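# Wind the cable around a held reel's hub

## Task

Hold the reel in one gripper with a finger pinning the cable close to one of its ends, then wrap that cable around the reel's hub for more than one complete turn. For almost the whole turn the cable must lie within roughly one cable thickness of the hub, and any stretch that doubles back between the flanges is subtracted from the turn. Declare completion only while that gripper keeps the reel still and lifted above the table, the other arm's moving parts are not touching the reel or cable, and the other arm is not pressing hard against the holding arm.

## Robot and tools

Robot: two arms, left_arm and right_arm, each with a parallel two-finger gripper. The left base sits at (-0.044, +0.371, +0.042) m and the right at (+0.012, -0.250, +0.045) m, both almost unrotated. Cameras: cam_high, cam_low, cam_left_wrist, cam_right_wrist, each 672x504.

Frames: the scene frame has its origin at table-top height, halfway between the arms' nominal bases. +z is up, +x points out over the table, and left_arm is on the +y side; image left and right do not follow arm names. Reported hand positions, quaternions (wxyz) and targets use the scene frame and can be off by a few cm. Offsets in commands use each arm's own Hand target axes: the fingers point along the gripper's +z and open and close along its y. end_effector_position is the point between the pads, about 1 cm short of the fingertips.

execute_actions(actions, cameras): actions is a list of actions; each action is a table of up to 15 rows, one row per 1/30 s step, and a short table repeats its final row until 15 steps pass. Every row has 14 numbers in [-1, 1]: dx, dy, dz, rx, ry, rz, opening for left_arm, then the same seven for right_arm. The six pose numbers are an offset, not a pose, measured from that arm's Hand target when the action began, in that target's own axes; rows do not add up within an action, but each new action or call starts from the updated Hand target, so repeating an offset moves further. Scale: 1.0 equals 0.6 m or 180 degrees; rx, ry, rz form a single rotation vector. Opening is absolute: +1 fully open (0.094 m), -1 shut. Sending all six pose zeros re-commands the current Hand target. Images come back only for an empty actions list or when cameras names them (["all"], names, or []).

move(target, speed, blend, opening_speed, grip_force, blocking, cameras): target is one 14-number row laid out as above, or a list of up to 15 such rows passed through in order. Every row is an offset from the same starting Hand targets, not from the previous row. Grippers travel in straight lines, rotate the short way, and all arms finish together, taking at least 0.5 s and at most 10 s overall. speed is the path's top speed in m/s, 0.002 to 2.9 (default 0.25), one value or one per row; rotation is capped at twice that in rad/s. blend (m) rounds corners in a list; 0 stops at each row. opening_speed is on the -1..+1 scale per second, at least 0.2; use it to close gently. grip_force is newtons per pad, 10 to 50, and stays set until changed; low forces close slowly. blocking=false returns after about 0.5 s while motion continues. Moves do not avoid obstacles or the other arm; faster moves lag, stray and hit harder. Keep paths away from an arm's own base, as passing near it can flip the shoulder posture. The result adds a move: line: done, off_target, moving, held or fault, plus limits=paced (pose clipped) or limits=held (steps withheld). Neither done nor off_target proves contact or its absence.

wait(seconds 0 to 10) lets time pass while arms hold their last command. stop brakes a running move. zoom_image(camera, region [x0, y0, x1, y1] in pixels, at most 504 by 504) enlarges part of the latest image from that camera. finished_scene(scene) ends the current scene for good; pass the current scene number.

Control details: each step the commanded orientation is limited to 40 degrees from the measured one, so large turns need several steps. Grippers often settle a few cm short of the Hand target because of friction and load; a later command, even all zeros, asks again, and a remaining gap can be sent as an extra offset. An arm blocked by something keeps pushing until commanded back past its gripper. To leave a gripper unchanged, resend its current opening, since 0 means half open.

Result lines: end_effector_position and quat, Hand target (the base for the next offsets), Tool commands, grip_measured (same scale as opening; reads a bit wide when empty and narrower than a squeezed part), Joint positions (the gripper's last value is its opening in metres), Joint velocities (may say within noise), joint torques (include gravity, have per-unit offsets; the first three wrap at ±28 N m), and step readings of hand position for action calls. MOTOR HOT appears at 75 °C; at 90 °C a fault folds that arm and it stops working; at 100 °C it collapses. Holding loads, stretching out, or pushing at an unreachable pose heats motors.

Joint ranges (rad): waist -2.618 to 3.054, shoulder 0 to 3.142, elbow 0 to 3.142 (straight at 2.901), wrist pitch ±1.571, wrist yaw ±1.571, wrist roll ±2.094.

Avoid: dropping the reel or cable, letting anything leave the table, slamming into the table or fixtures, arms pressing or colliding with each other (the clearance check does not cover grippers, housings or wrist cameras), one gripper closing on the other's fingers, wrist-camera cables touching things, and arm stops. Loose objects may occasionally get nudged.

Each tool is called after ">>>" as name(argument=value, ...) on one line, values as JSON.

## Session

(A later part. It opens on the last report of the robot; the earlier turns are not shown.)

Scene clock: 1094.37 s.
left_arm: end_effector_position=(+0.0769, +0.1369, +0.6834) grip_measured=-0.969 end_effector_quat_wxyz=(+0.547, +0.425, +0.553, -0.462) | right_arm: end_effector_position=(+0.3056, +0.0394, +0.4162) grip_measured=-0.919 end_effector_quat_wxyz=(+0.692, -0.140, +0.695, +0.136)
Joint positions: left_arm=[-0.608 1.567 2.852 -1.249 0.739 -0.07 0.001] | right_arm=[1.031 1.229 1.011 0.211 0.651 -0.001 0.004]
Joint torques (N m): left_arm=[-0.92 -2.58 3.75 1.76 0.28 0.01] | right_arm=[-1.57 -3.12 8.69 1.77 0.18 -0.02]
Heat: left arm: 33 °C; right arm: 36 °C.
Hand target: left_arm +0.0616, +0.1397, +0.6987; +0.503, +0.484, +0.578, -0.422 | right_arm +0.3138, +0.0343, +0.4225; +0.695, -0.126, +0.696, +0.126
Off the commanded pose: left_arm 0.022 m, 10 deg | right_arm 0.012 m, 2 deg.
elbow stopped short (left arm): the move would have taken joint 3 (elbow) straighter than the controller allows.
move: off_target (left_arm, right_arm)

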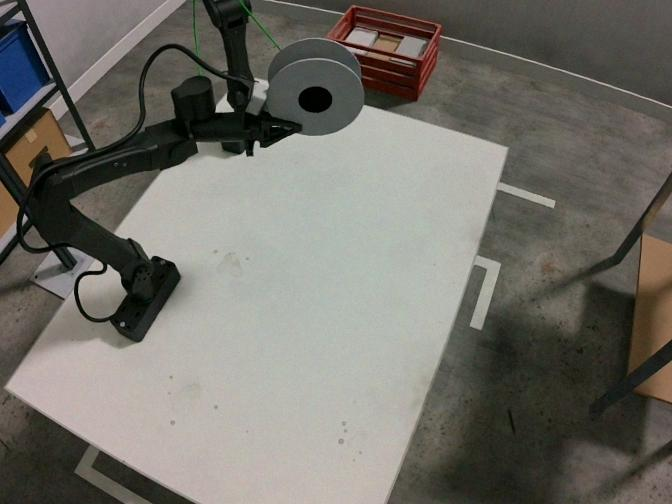

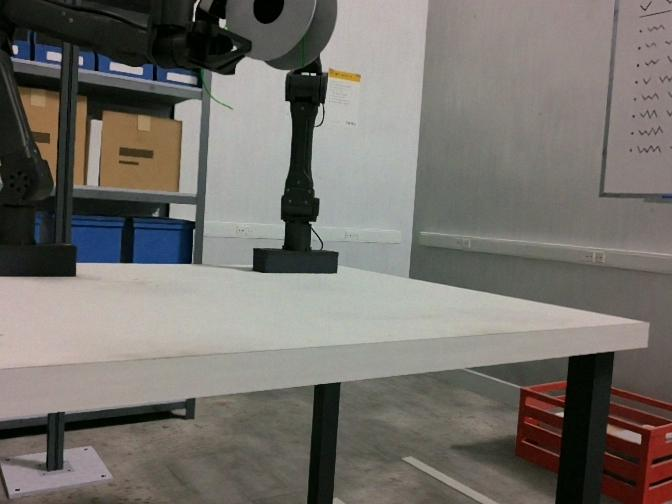

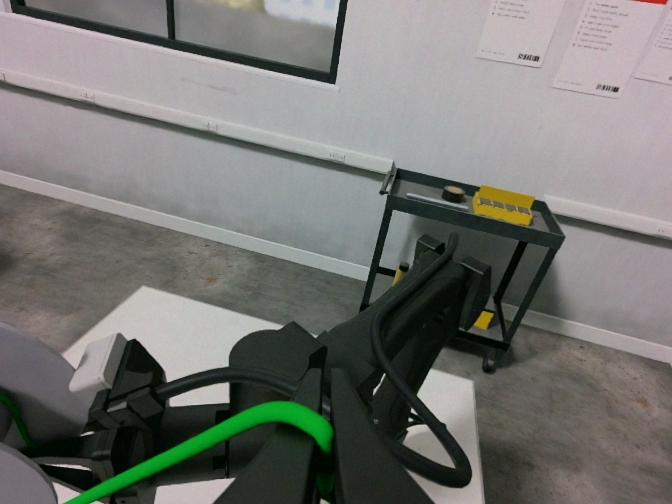

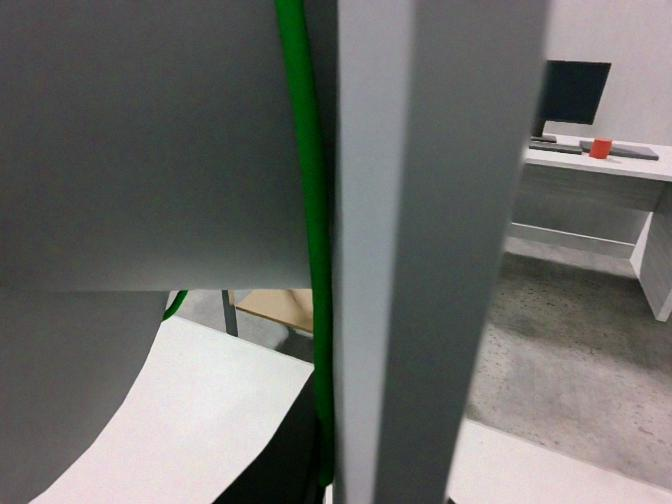

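>>> move(target=[[0.53,0.052,0.048,0,0,0,-1,0,0,0,0,0,0,-1],[0.673,-0.015,0.345,0,0,0,-1,0,0,0,0,0,0,-1]], speed=0.15, blend=0.02, cameras=["all"])

>>> zoom_image(camera="cam_low", region=[130, 0, 380, 250])

>>> zoom_image(camera="cam_high", region=[170, 0, 370, 200])

Scene clock: 1112.67 s.
left_arm: end_effector_position=(+0.0790, -0.0088, +0.2729) grip_measured=-0.969 end_effector_quat_wxyz=(+0.501, +0.488, +0.578, -0.420) | right_arm: end_effector_position=(+0.3100, +0.0379, +0.3989) grip_measured=-0.919 end_effector_quat_wxyz=(+0.676, -0.154, +0.712, +0.112)
Joint positions: left_arm=[-1.138 1.185 0.559 0.476 0.25 0.04 0.001] | right_arm=[1.022 1.241 1.011 0.152 0.657 -0.001 0.004]
Joint torques (N m): left_arm=[-0.57 -2.89 6.99 1.79 -0.15 -0.07] | right_arm=[-0.62 -4.25 8.55 2.41 0.16 0]
Heat: left arm: 32 °C; right arm: 37 °C.
Hand target: left_arm +0.0782, -0.0090, +0.2702; +0.503, +0.484, +0.578, -0.422 | right_arm +0.3138, +0.0343, +0.4225; +0.695, -0.126, +0.696, +0.125
Off the commanded pose: left_arm 0.003 m, 1 deg | right_arm 0.024 m, 5 deg.
move: off_target (right_arm)

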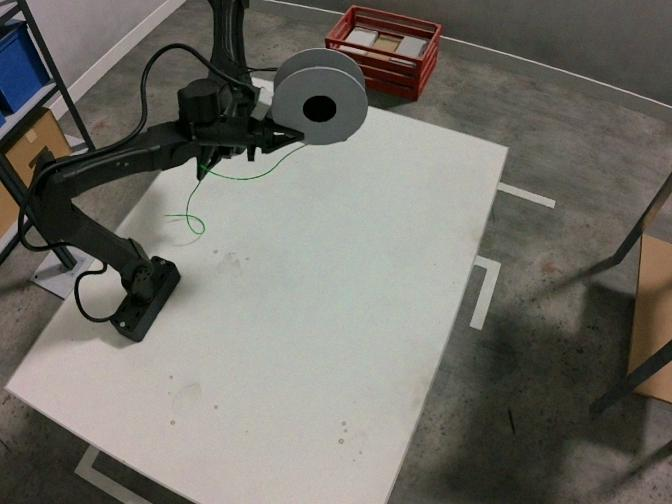

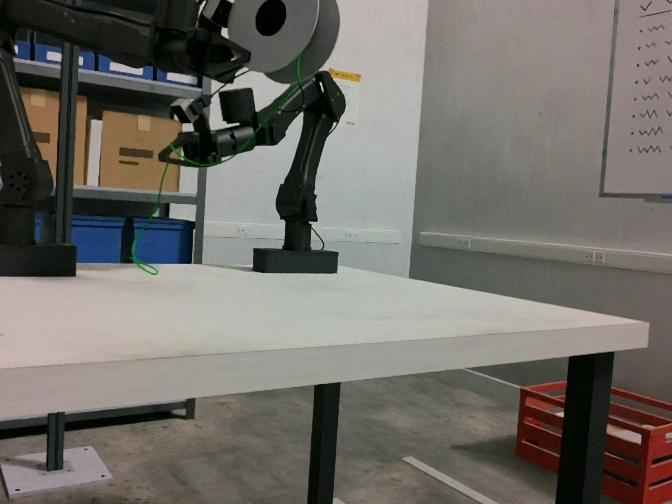

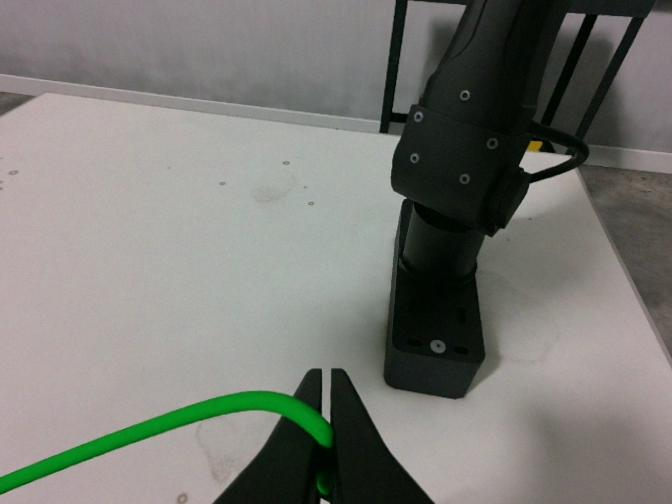

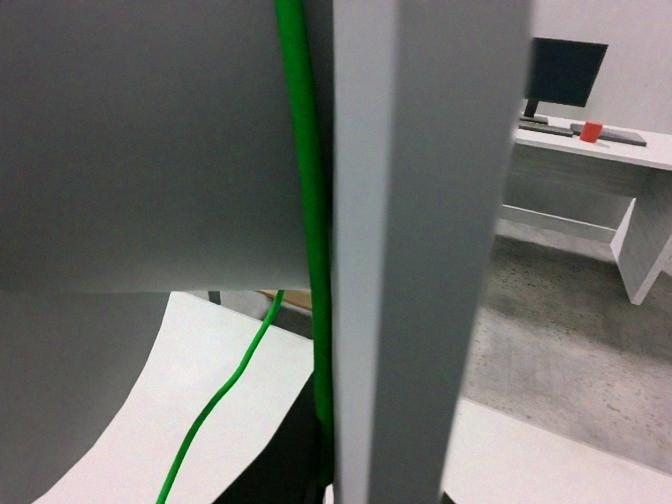

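Scaled by 2.016 from the camera's 672x504 image, which has a finer 960x720 frame.

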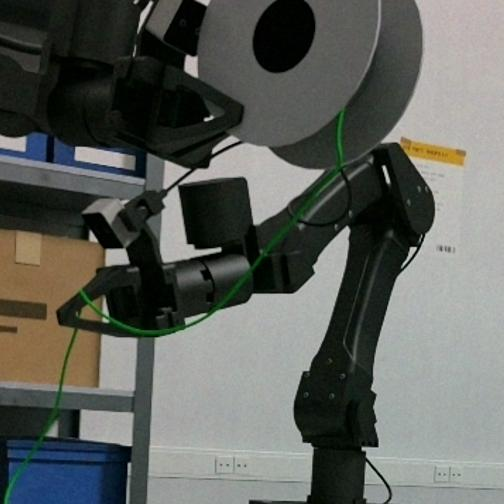

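Scaled by 2.520 from the camera's 672x504 image, which has a finer 960x720 frame.

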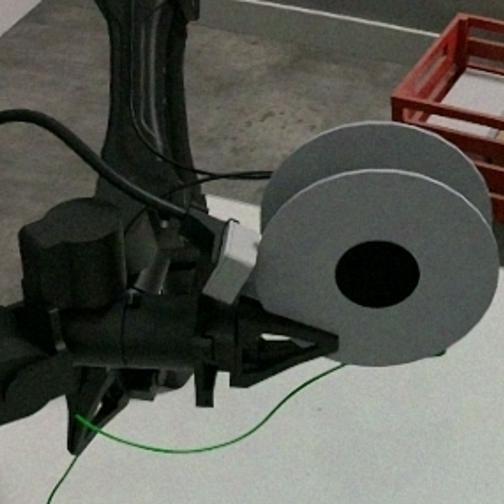

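>>> move(target=[0,0,0,0,0,0,-1,-0.05,0,0.12,0,0,0,-1], speed=0.06, cameras=["all"])

>>> zoom_image(camera="cam_low", region=[130, 0, 380, 250])

Scene clock: 1118.60 s.
left_arm: end_effector_position=(+0.0793, -0.0088, +0.2732) grip_measured=-0.969 end_effector_quat_wxyz=(+0.501, +0.488, +0.578, -0.420) | right_arm: end_effector_position=(+0.3771, +0.0579, +0.4178) grip_measured=-0.919 end_effector_quat_wxyz=(+0.669, -0.149, +0.721, +0.101)
Joint positions: left_arm=[-1.138 1.185 0.559 0.477 0.248 0.04 0.001] | right_arm=[0.88 1.466 1.283 0.085 0.538 -0.004 0.004]
Joint torques (N m): left_arm=[-0.62 -2.84 6.98 1.8 -0.12 -0.07] | right_arm=[-0.65 -5.96 10.54 2.49 -0.02 0.02]
Heat: left arm: 33 °C; right arm: 37 °C.
Hand target: left_arm +0.0783, -0.0090, +0.2702; +0.503, +0.484, +0.578, -0.422 | right_arm +0.3814, +0.0595, +0.4524; +0.695, -0.126, +0.696, +0.125
Off the commanded pose: left_arm 0.003 m, 0 deg | right_arm 0.035 m, 6 deg.
move: off_target (right_arm)

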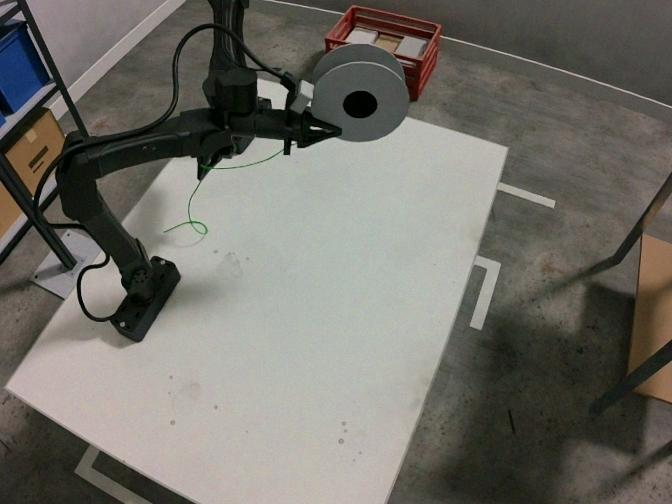

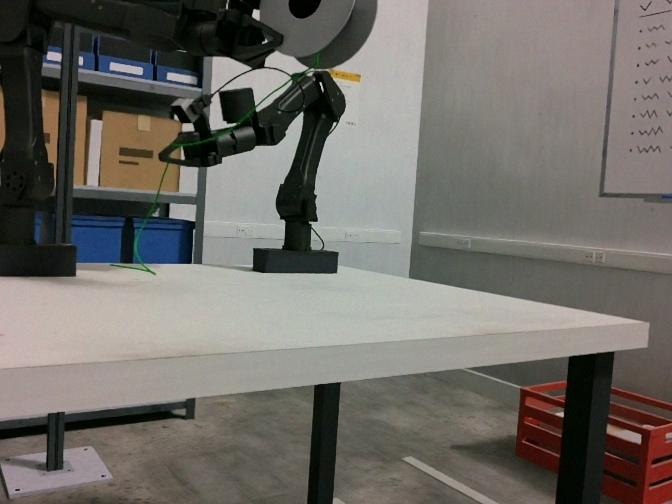

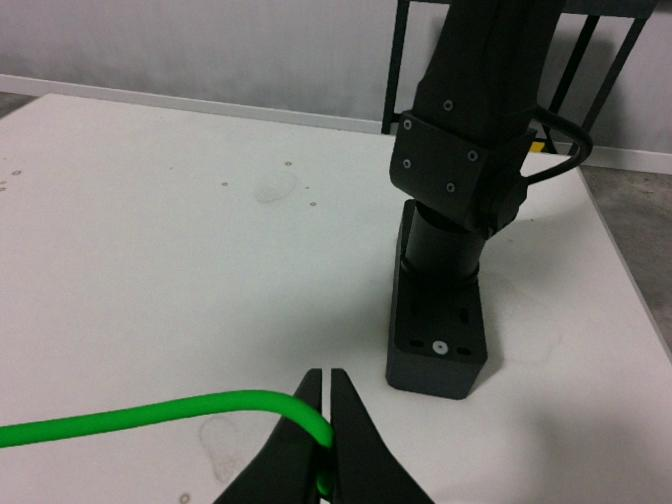

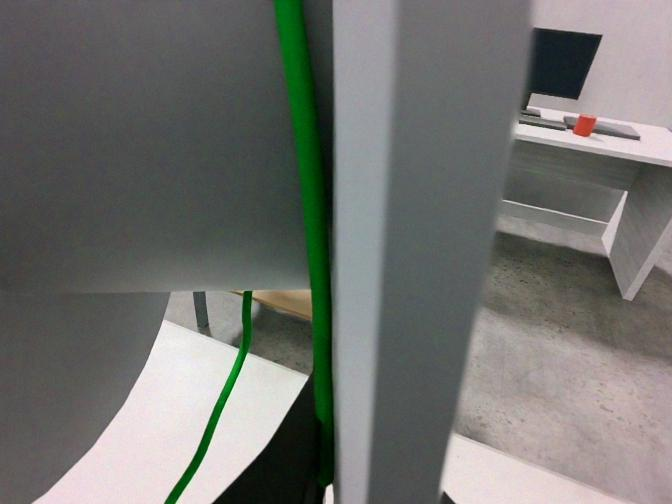

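Scaled by 2.016 from the camera's 672x504 image, which has a finer 960x720 frame.

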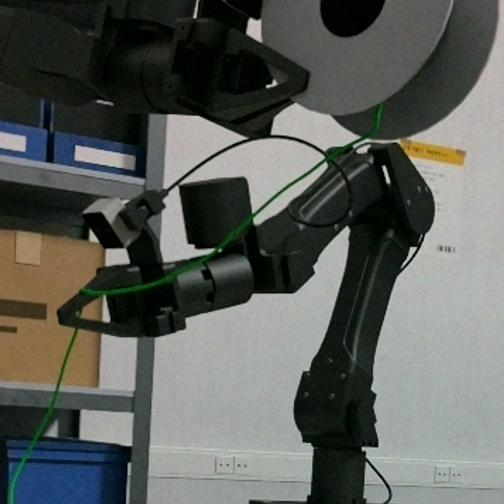

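>>> move(target=[0,0,0,0,0,0,-1,0.22,0,-0.02,0,0,0,-1], speed=0.08)

>>> move(target=[-0.063,0.072,-0.154,0,0,0,-1,0,0,0,0,0,0,-1], speed=0.1, cameras=["all"])

>>> zoom_image(camera="cam_low", region=[130, 0, 380, 250])

>>> zoom_image(camera="cam_high", region=[170, 0, 420, 220])

Scene clock: 1139.43 s.
left_arm: end_effector_position=(+0.0793, -0.0088, +0.2732) grip_measured=-0.969 end_effector_quat_wxyz=(+0.501, +0.488, +0.578, -0.420) | right_arm: end_effector_position=(+0.3707, +0.0528, +0.3077) grip_measured=-0.919 end_effector_quat_wxyz=(+0.678, -0.143, +0.712, +0.110)
Joint positions: left_arm=[-1.138 1.185 0.559 0.477 0.248 0.04 0.001] | right_arm=[0.884 1.517 0.849 0.603 0.537 -0.004 0.004]
Joint torques (N m): left_arm=[-0.59 -2.86 7.02 1.79 -0.13 -0.08] | right_arm=[0.47 -5.86 6.05 2.64 0.13 0.04]
Heat: left arm: 35 °C; right arm: 37 °C.
Hand target: left_arm +0.0783, -0.0090, +0.2702; +0.503, +0.484, +0.578, -0.422 | right_arm +0.3699, +0.0551, +0.3203; +0.695, -0.126, +0.696, +0.126
Off the commanded pose: left_arm 0.003 m, 0 deg | right_arm 0.013 m, 4 deg.
move: off_target (right_arm)

Scene clock: 1141.30 s.
left_arm: end_effector_position=(+0.1075, +0.0834, +0.2983) grip_measured=-0.969 end_effector_quat_wxyz=(+0.488, +0.479, +0.598, -0.418) | right_arm: end_effector_position=(+0.3707, +0.0528, +0.3078) grip_measured=-0.919 end_effector_quat_wxyz=(+0.679, -0.143, +0.712, +0.110)
Joint positions: left_arm=[-0.755 0.837 0.551 0.072 0.609 0.09 0.001] | right_arm=[0.884 1.517 0.849 0.604 0.537 -0.004 0.004]
Joint torques (N m): left_arm=[0.61 -2.14 13.24 1.32 0.28 0.09] | right_arm=[0.47 -5.94 5.79 2.66 0.14 0.04]
Heat: left arm: 35 °C; right arm: 37 °C.
Hand target: left_arm +0.1058, +0.0835, +0.3204; +0.503, +0.484, +0.578, -0.422 | right_arm +0.3699, +0.0551, +0.3202; +0.695, -0.126, +0.696, +0.125
Off the commanded pose: left_arm 0.022 m, 3 deg | right_arm 0.013 m, 4 deg.
move: off_target (left_arm, right_arm)

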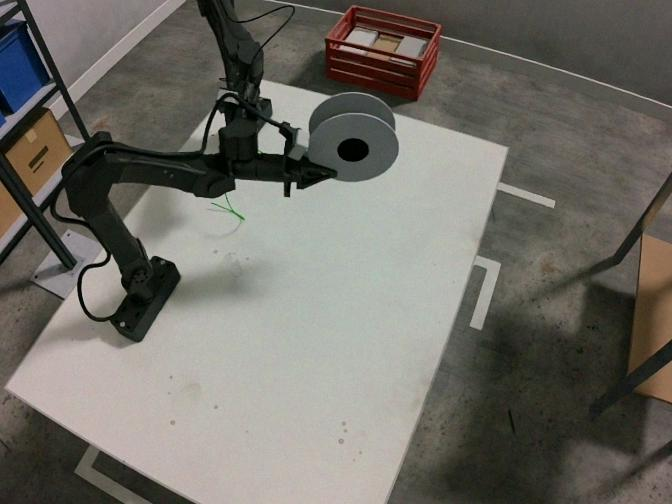

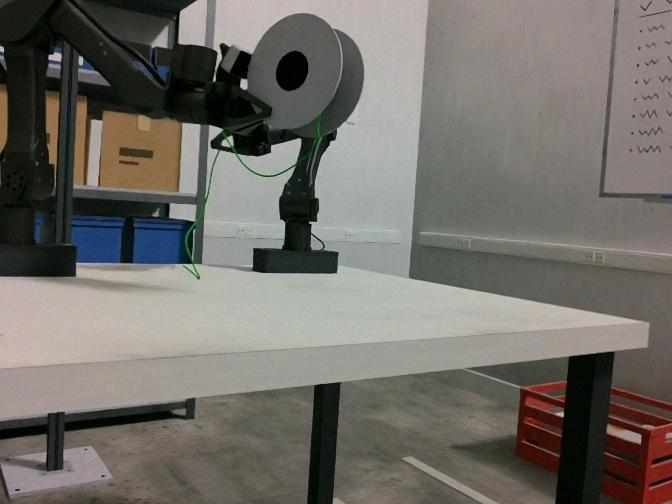

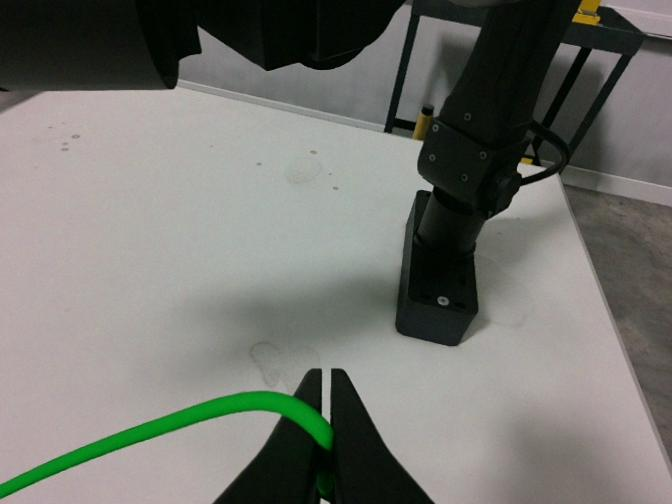

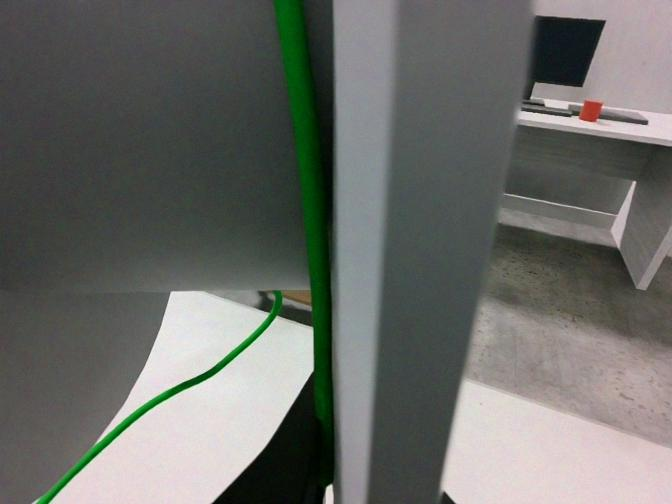

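Scaled by 2.016 from the camera's 672x504 image, which has a finer 960x720 frame.

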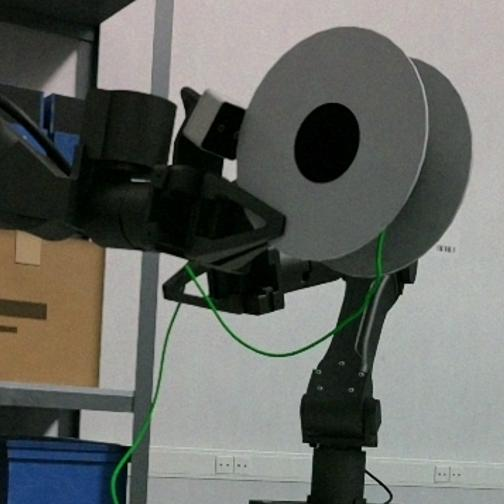

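Scaled by 2.016 from the camera's 672x504 image, which has a finer 960x720 frame.

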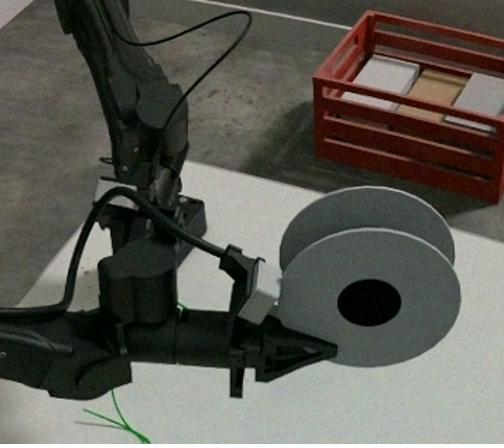

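>>> move(target=[[-0.013,-0.073,-0.032,0,0,0,-1,0,0,0,0,0,0,-1],[-0.355,-0.068,-0.107,0,0,0,-1,0,0,0,0,0,0,-1]], speed=0.1, blend=0.02, cameras=["all"])

>>> zoom_image(camera="cam_low", region=[130, 0, 380, 250])

>>> zoom_image(camera="cam_high", region=[170, 0, 420, 220])

Scene clock: 1152.43 s.
left_arm: end_effector_position=(+0.0652, +0.1062, +0.5299) grip_measured=-0.969 end_effector_quat_wxyz=(+0.497, +0.480, +0.590, -0.418) | right_arm: end_effector_position=(+0.3707, +0.0530, +0.3089) grip_measured=-0.919 end_effector_quat_wxyz=(+0.680, -0.142, +0.711, +0.111)
Joint positions: left_arm=[-0.865 1.008 1.604 -0.775 0.502 0.071 0.001] | right_arm=[0.884 1.517 0.849 0.609 0.537 -0.004 0.004]
Joint torques (N m): left_arm=[0.69 -0.57 9.84 1.37 0.25 0.06] | right_arm=[0.42 -5.83 6 2.63 0.11 0.05]
Heat: left arm: 35 °C; right arm: 37 °C.
Hand target: left_arm +0.0599, +0.1102, +0.5403; +0.503, +0.484, +0.578, -0.422 | right_arm +0.3700, +0.0551, +0.3203; +0.695, -0.126, +0.696, +0.125
Off the commanded pose: left_arm 0.012 m, 2 deg | right_arm 0.012 m, 3 deg.
move: off_target (left_arm, right_arm)

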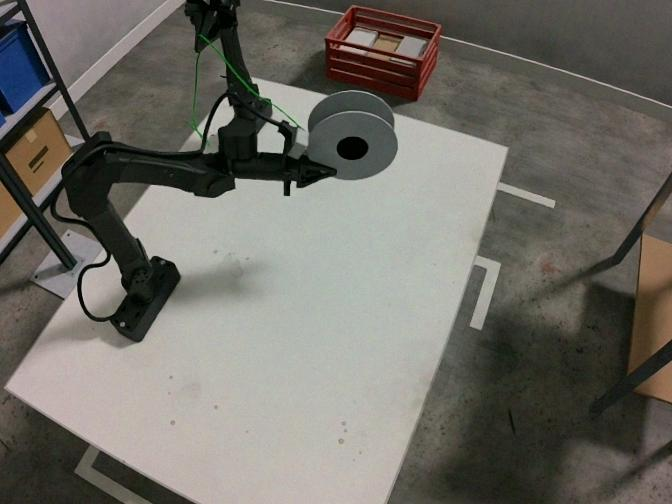

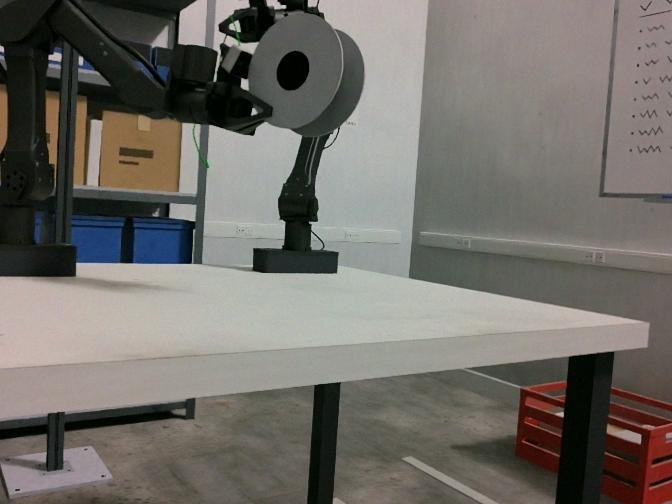

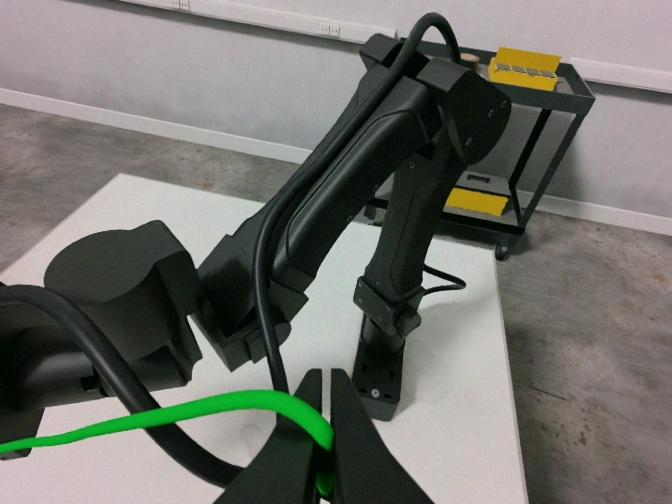

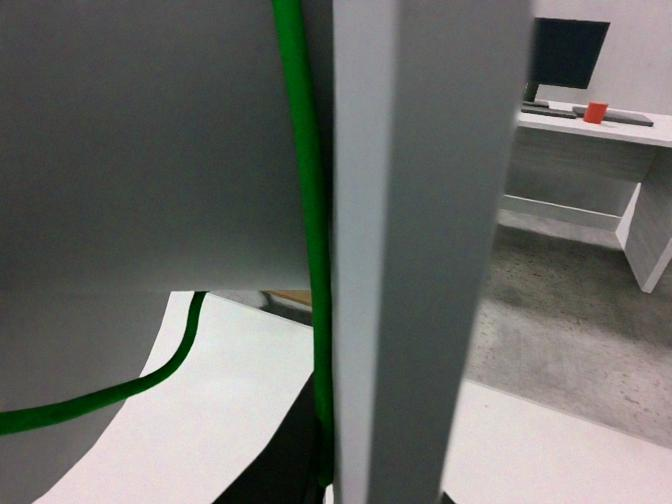

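Scaled by 2.016 from the camera's 672x504 image, which has a finer 960x720 frame.

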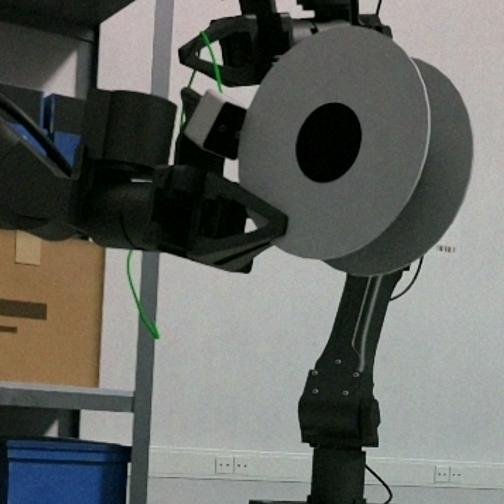

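Scaled by 2.016 from the camera's 672x504 image, which has a finer 960x720 frame.

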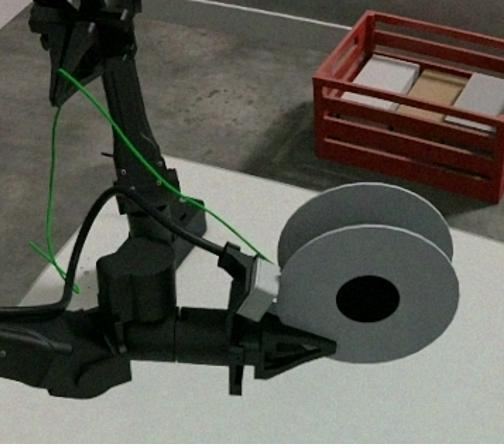

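>>> move(target=[[-0.18,0.1,0.0,0,0,0,-1,0,0,0,0,0,0,-1],[-0.153,0.294,0.134,0,0,0,-1,0,0,0,0,0,0,-1]], speed=0.1, blend=0.03, cameras=["all"])

>>> zoom_image(camera="cam_high", region=[170, 0, 420, 220])

Scene clock: 1161.07 s.
left_arm: end_effector_position=(+0.2538, +0.0487, +0.6085) grip_measured=-0.969 end_effector_quat_wxyz=(+0.522, +0.456, +0.578, -0.431) | right_arm: end_effector_position=(+0.3708, +0.0532, +0.3122) grip_measured=-0.919 end_effector_quat_wxyz=(+0.684, -0.138, +0.707, +0.115)
Joint positions: left_arm=[-0.507 1.96 2.847 -1.01 0.839 0.07 0.001] | right_arm=[0.884 1.517 0.849 0.624 0.537 -0.004 0.004]
Joint torques (N m): left_arm=[0.51 -6.65 6.8 1.58 0.27 -0.08] | right_arm=[0.43 -5.72 6 2.48 0.11 0.01]
Heat: left arm: 34 °C; right arm: 38 °C.
Hand target: left_arm +0.2499, +0.0501, +0.6198; +0.503, +0.484, +0.578, -0.422 | right_arm +0.3700, +0.0551, +0.3203; +0.695, -0.126, +0.696, +0.126
Off the commanded pose: left_arm 0.012 m, 4 deg | right_arm 0.008 m, 3 deg.
elbow stopped short (left arm): the move would have taken joint 3 (elbow) straighter than the controller allows.
move: off_target (left_arm, right_arm)

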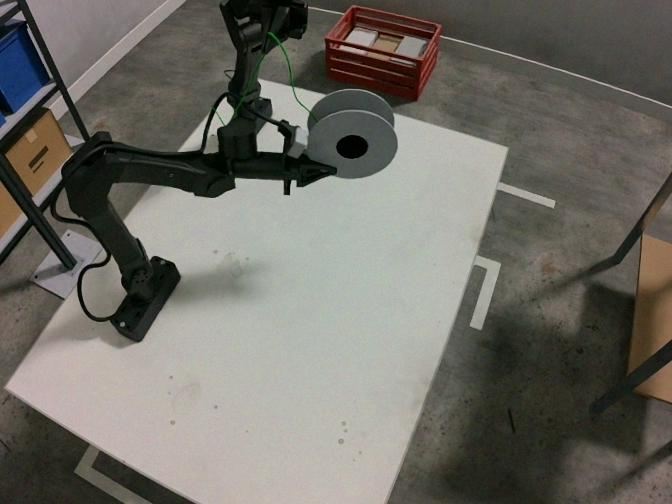

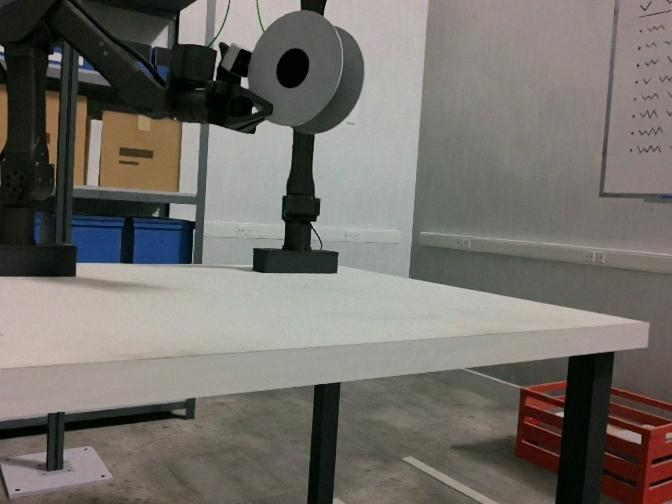

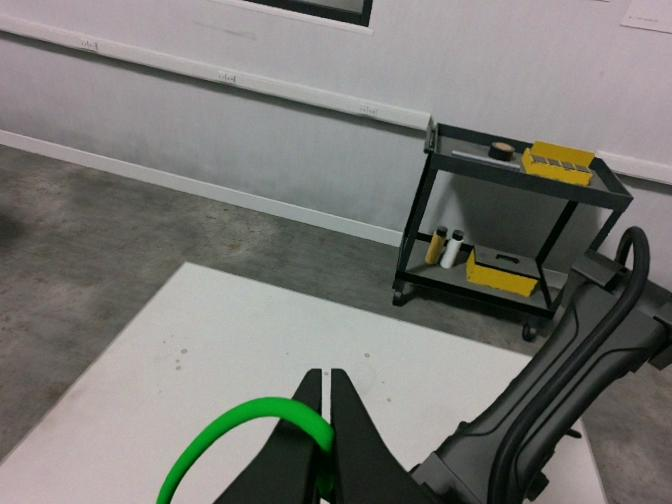

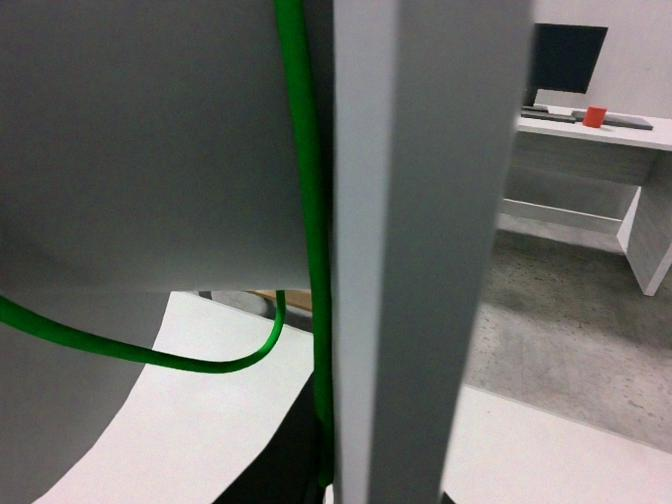

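Scaled by 2.016 from the camera's 672x504 image, which has a finer 960x720 frame.

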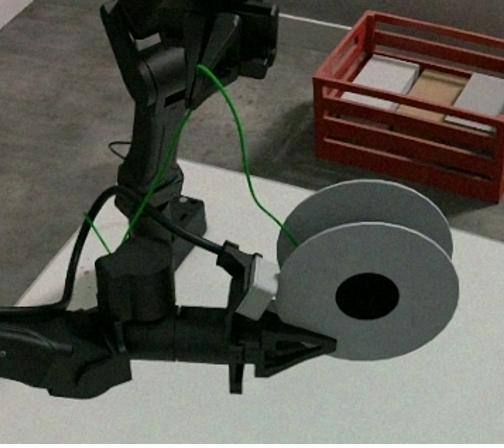

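>>> move(target=[0,0,0,0,0,0,-1,0.06,0,-0.13,0,0,0,-1], speed=0.08)

>>> move(target=[0.15,0.26,-0.02,0,0,0,-1,0,0,0,0,0,0,-1], speed=0.1, cameras=["all"])

>>> zoom_image(camera="cam_high", region=[170, 0, 420, 220])

>>> zoom_image(camera="cam_low", region=[130, 0, 380, 200])

Scene clock: 1171.93 s.
left_arm: end_effector_position=(+0.2537, +0.0486, +0.6087) grip_measured=-0.969 end_effector_quat_wxyz=(+0.522, +0.455, +0.577, -0.432) | right_arm: end_effector_position=(+0.3002, +0.0312, +0.2590) grip_measured=-0.919 end_effector_quat_wxyz=(+0.672, -0.156, +0.717, +0.099)
Joint positions: left_arm=[-0.507 1.96 2.847 -1.009 0.839 0.069 0.001] | right_arm=[1.05 1.381 0.539 0.741 0.699 -0.004 0.004]
Joint torques (N m): left_arm=[0.54 -6.57 6.8 1.6 0.26 -0.09] | right_arm=[0.54 -7.6 5.26 2.57 0.19 0.06]
Heat: left arm: 34 °C; right arm: 38 °C.
Hand target: left_arm +0.2499, +0.0501, +0.6198; +0.503, +0.484, +0.578, -0.422 | right_arm +0.2968, +0.0278, +0.2845; +0.695, -0.126, +0.696, +0.126
Off the commanded pose: left_arm 0.012 m, 4 deg | right_arm 0.026 m, 6 deg.
elbow stopped short (left arm): the move would have taken joint 3 (elbow) straighter than the controller allows.
move: off_target (left_arm, right_arm)

Scene clock: 1174.47 s.
left_arm: end_effector_position=(+0.4028, +0.1017, +0.5239) grip_measured=-0.969 end_effector_quat_wxyz=(+0.518, +0.452, +0.588, -0.427) | right_arm: end_effector_position=(+0.3003, +0.0311, +0.2591) grip_measured=-0.919 end_effector_quat_wxyz=(+0.672, -0.156, +0.717, +0.099)
Joint positions: left_arm=[-0.221 2.236 2.847 -0.835 1.106 0.167 0.001] | right_arm=[1.05 1.381 0.539 0.742 0.699 -0.004 0.004]
Joint torques (N m): left_arm=[0.17 -9.32 8.18 1.45 0.39 0.04] | right_arm=[0.54 -7.35 5.19 2.52 0.22 0.08]
Heat: left arm: 34 °C; right arm: 38 °C.
Hand target: left_arm +0.3991, +0.1014, +0.5322; +0.503, +0.484, +0.578, -0.422 | right_arm +0.2968, +0.0278, +0.2846; +0.695, -0.126, +0.696, +0.126
Off the commanded pose: left_arm 0.009 m, 4 deg | right_arm 0.026 m, 6 deg.
elbow stopped short (left arm): the move would have taken joint 3 (elbow) straighter than the controller allows.
move: off_target (left_arm, right_arm)

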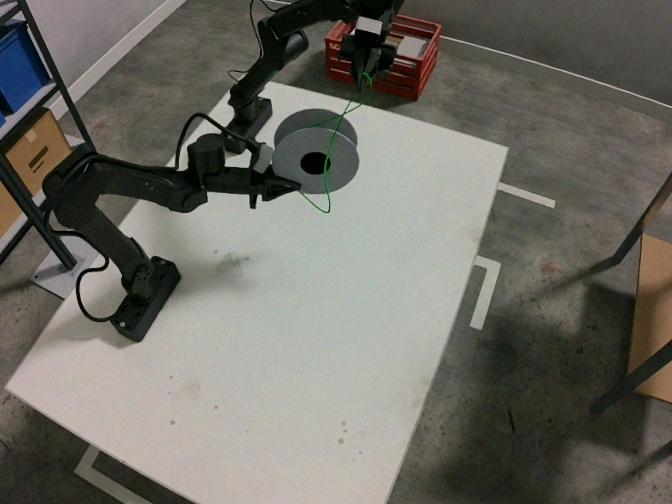

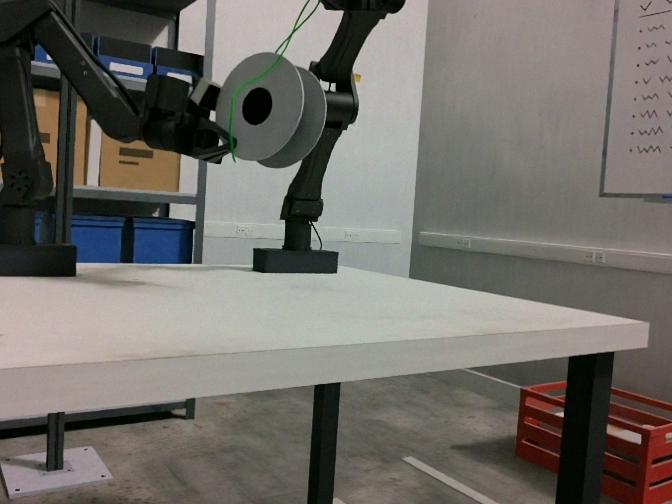

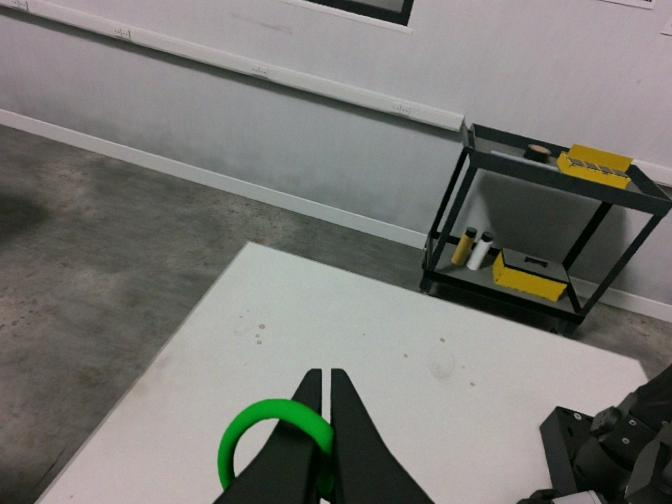

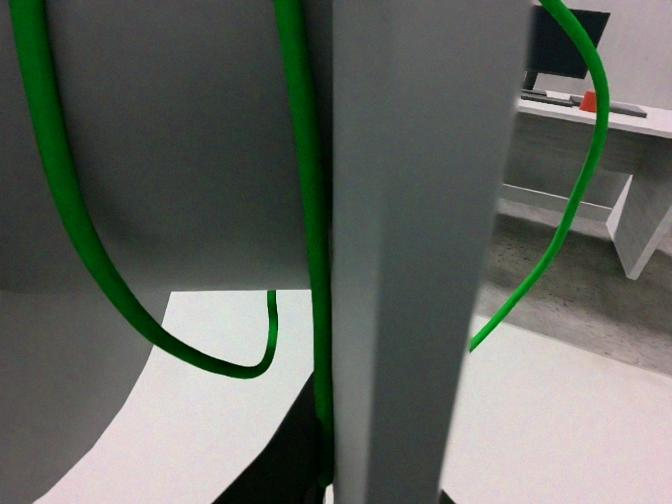

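Scaled by 2.016 from the camera's 672x504 image, which has a finer 960x720 frame.

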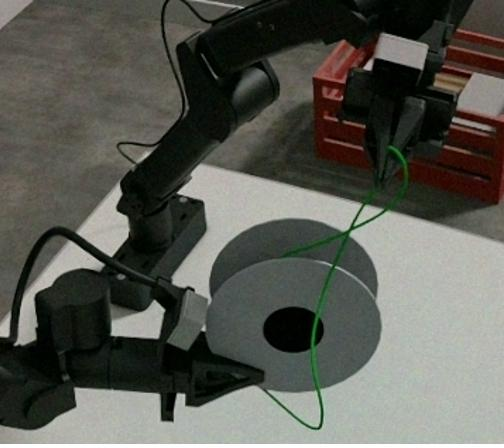

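Scaled by 2.016 from the camera's 672x504 image, which has a finer 960x720 frame.

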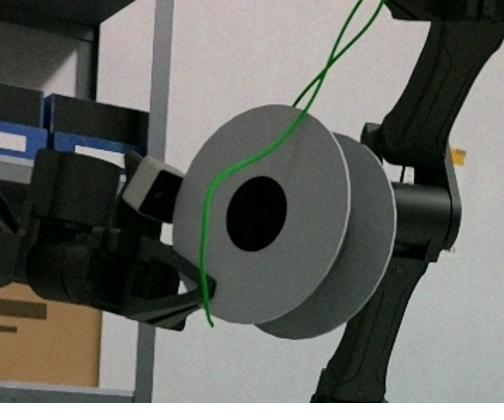

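>>> move(target=[[0.151,0.173,0,0,0,0,-1,0,0,0,0,0,0,-1],[0.37,0.226,0.025,0,0,0,-1,0,0,0,0,0,0,-1]], speed=0.1, blend=0.03, cameras=["all"])

>>> zoom_image(camera="cam_high", region=[170, 50, 470, 270])

>>> zoom_image(camera="cam_low", region=[130, 0, 430, 250])

Scene clock: 1189.37 s.
left_arm: end_effector_position=(+0.5371, +0.1368, +0.2850) grip_measured=-0.969 end_effector_quat_wxyz=(+0.488, +0.477, +0.595, -0.425) | right_arm: end_effector_position=(+0.3004, +0.0307, +0.2592) grip_measured=-0.919 end_effector_quat_wxyz=(+0.673, -0.155, +0.717, +0.099)
Joint positions: left_arm=[-0.099 2.596 2.566 -0.498 1.242 0.465 0.001] | right_arm=[1.05 1.381 0.539 0.743 0.702 -0.004 0.004]
Joint torques (N m): left_arm=[0.69 -16.85 6.58 1.19 0.49 -0.05] | right_arm=[0.39 -7.42 5.24 2.56 0.21 0.06]
Heat: left arm: 34 °C; right arm: 39 °C.
Hand target: left_arm +0.5296, +0.1405, +0.3100; +0.503, +0.484, +0.578, -0.422 | right_arm +0.2968, +0.0278, +0.2846; +0.695, -0.126, +0.696, +0.126
Off the commanded pose: left_arm 0.026 m, 3 deg | right_arm 0.026 m, 6 deg.
elbow stopped short (left arm): the move would have taken joint 3 (elbow) straighter than the controller allows.
move: off_target (left_arm, right_arm)

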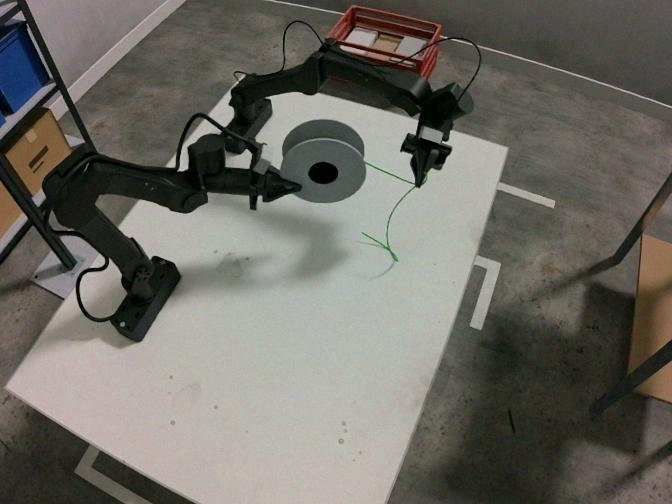

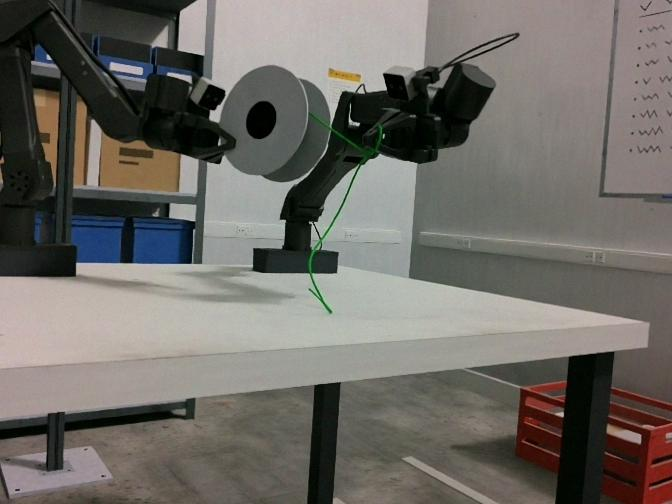

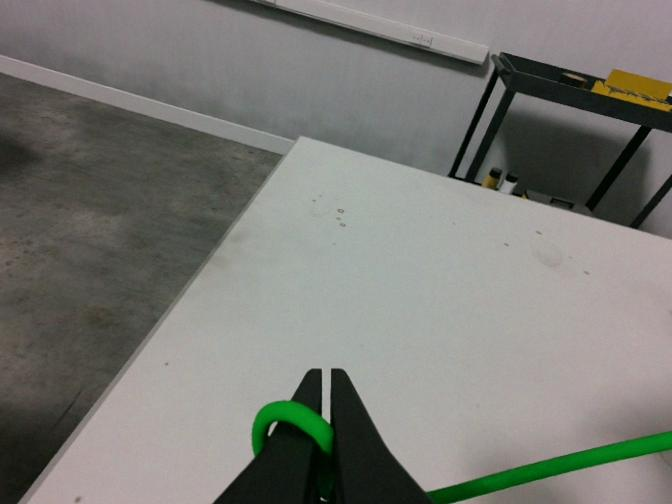

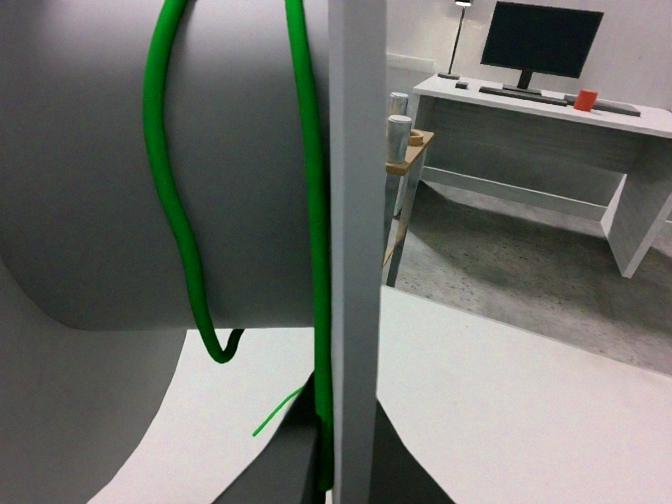

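Scaled by 1.680 from the camera's 672x504 image, which has a finer 960x720 frame.

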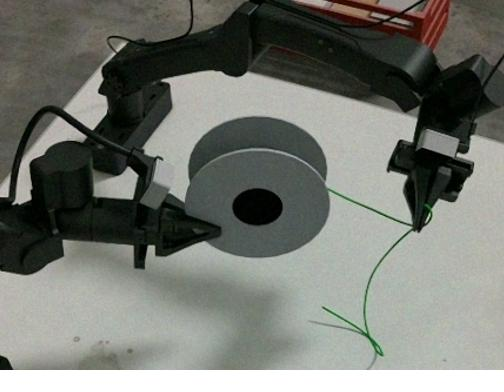

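Scaled by 1.680 from the camera's 672x504 image, which has a finer 960x720 frame.

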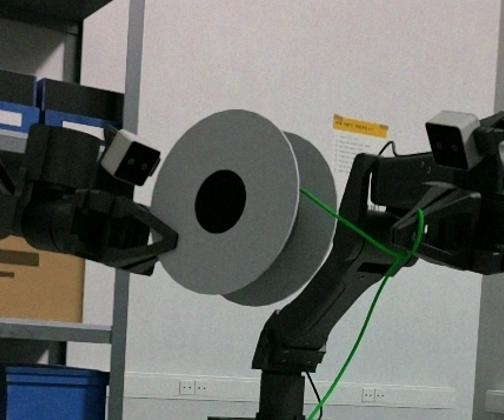

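>>> move(target=[0.06,0.07,0,0,0,0,-1,0,0,0,0,0,0,-1], speed=0.05, cameras=["cam_right_wrist","cam_low"])

Scene clock: 1195.27 s.
left_arm: end_effector_position=(+0.5676, +0.1485, +0.2674) grip_measured=-0.969 end_effector_quat_wxyz=(+0.509, +0.462, +0.591, -0.423) | right_arm: end_effector_position=(+0.3004, +0.0307, +0.2592) grip_measured=-0.919 end_effector_quat_wxyz=(+0.673, -0.155, +0.717, +0.099)
Joint positions: left_arm=[-0.075 2.796 2.828 -0.436 1.249 0.355 0.001] | right_arm=[1.05 1.381 0.539 0.743 0.702 -0.004 0.004]
Joint torques (N m): left_arm=[0.88 -12.44 12 1.27 0.35 -0.04] | right_arm=[0.43 -7.56 5.34 2.55 0.17 0.07]
Heat: left arm: 34 °C; right arm: 39 °C.
Hand target: left_arm +0.5700, +0.1526, +0.2743; +0.503, +0.484, +0.578, -0.422 | right_arm +0.2968, +0.0278, +0.2846; +0.695, -0.126, +0.696, +0.126
Off the commanded pose: left_arm 0.008 m, 3 deg | right_arm 0.026 m, 6 deg.
elbow stopped short (left arm): the move would have taken joint 3 (elbow) straighter than the controller allows.
move: off_target (left_arm, right_arm)
Images, in order (width x height): cam_low 672x504, cam_right_wrist 672x504.

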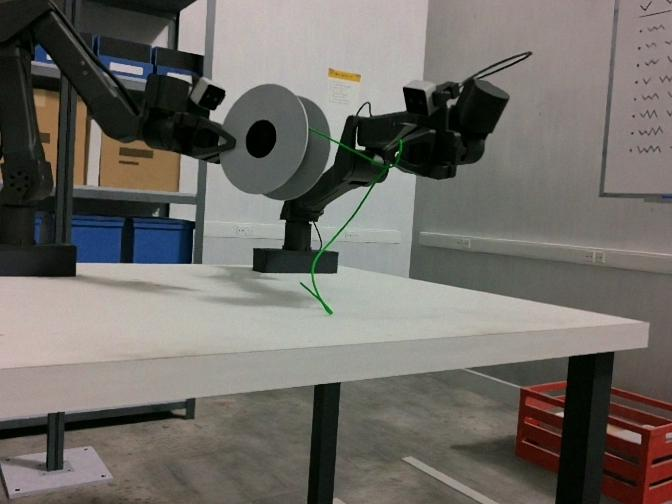

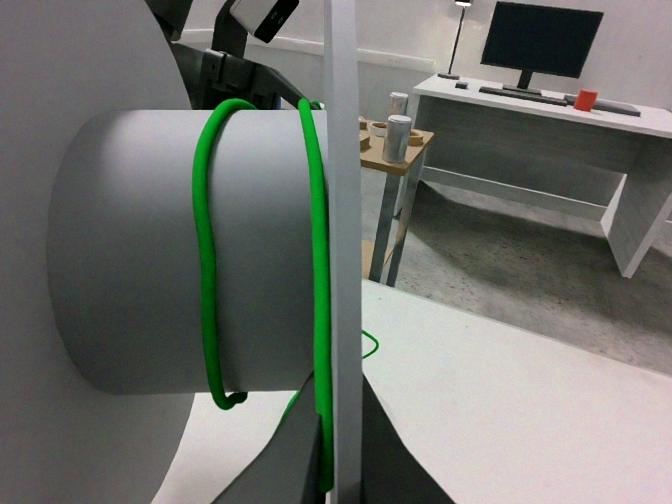

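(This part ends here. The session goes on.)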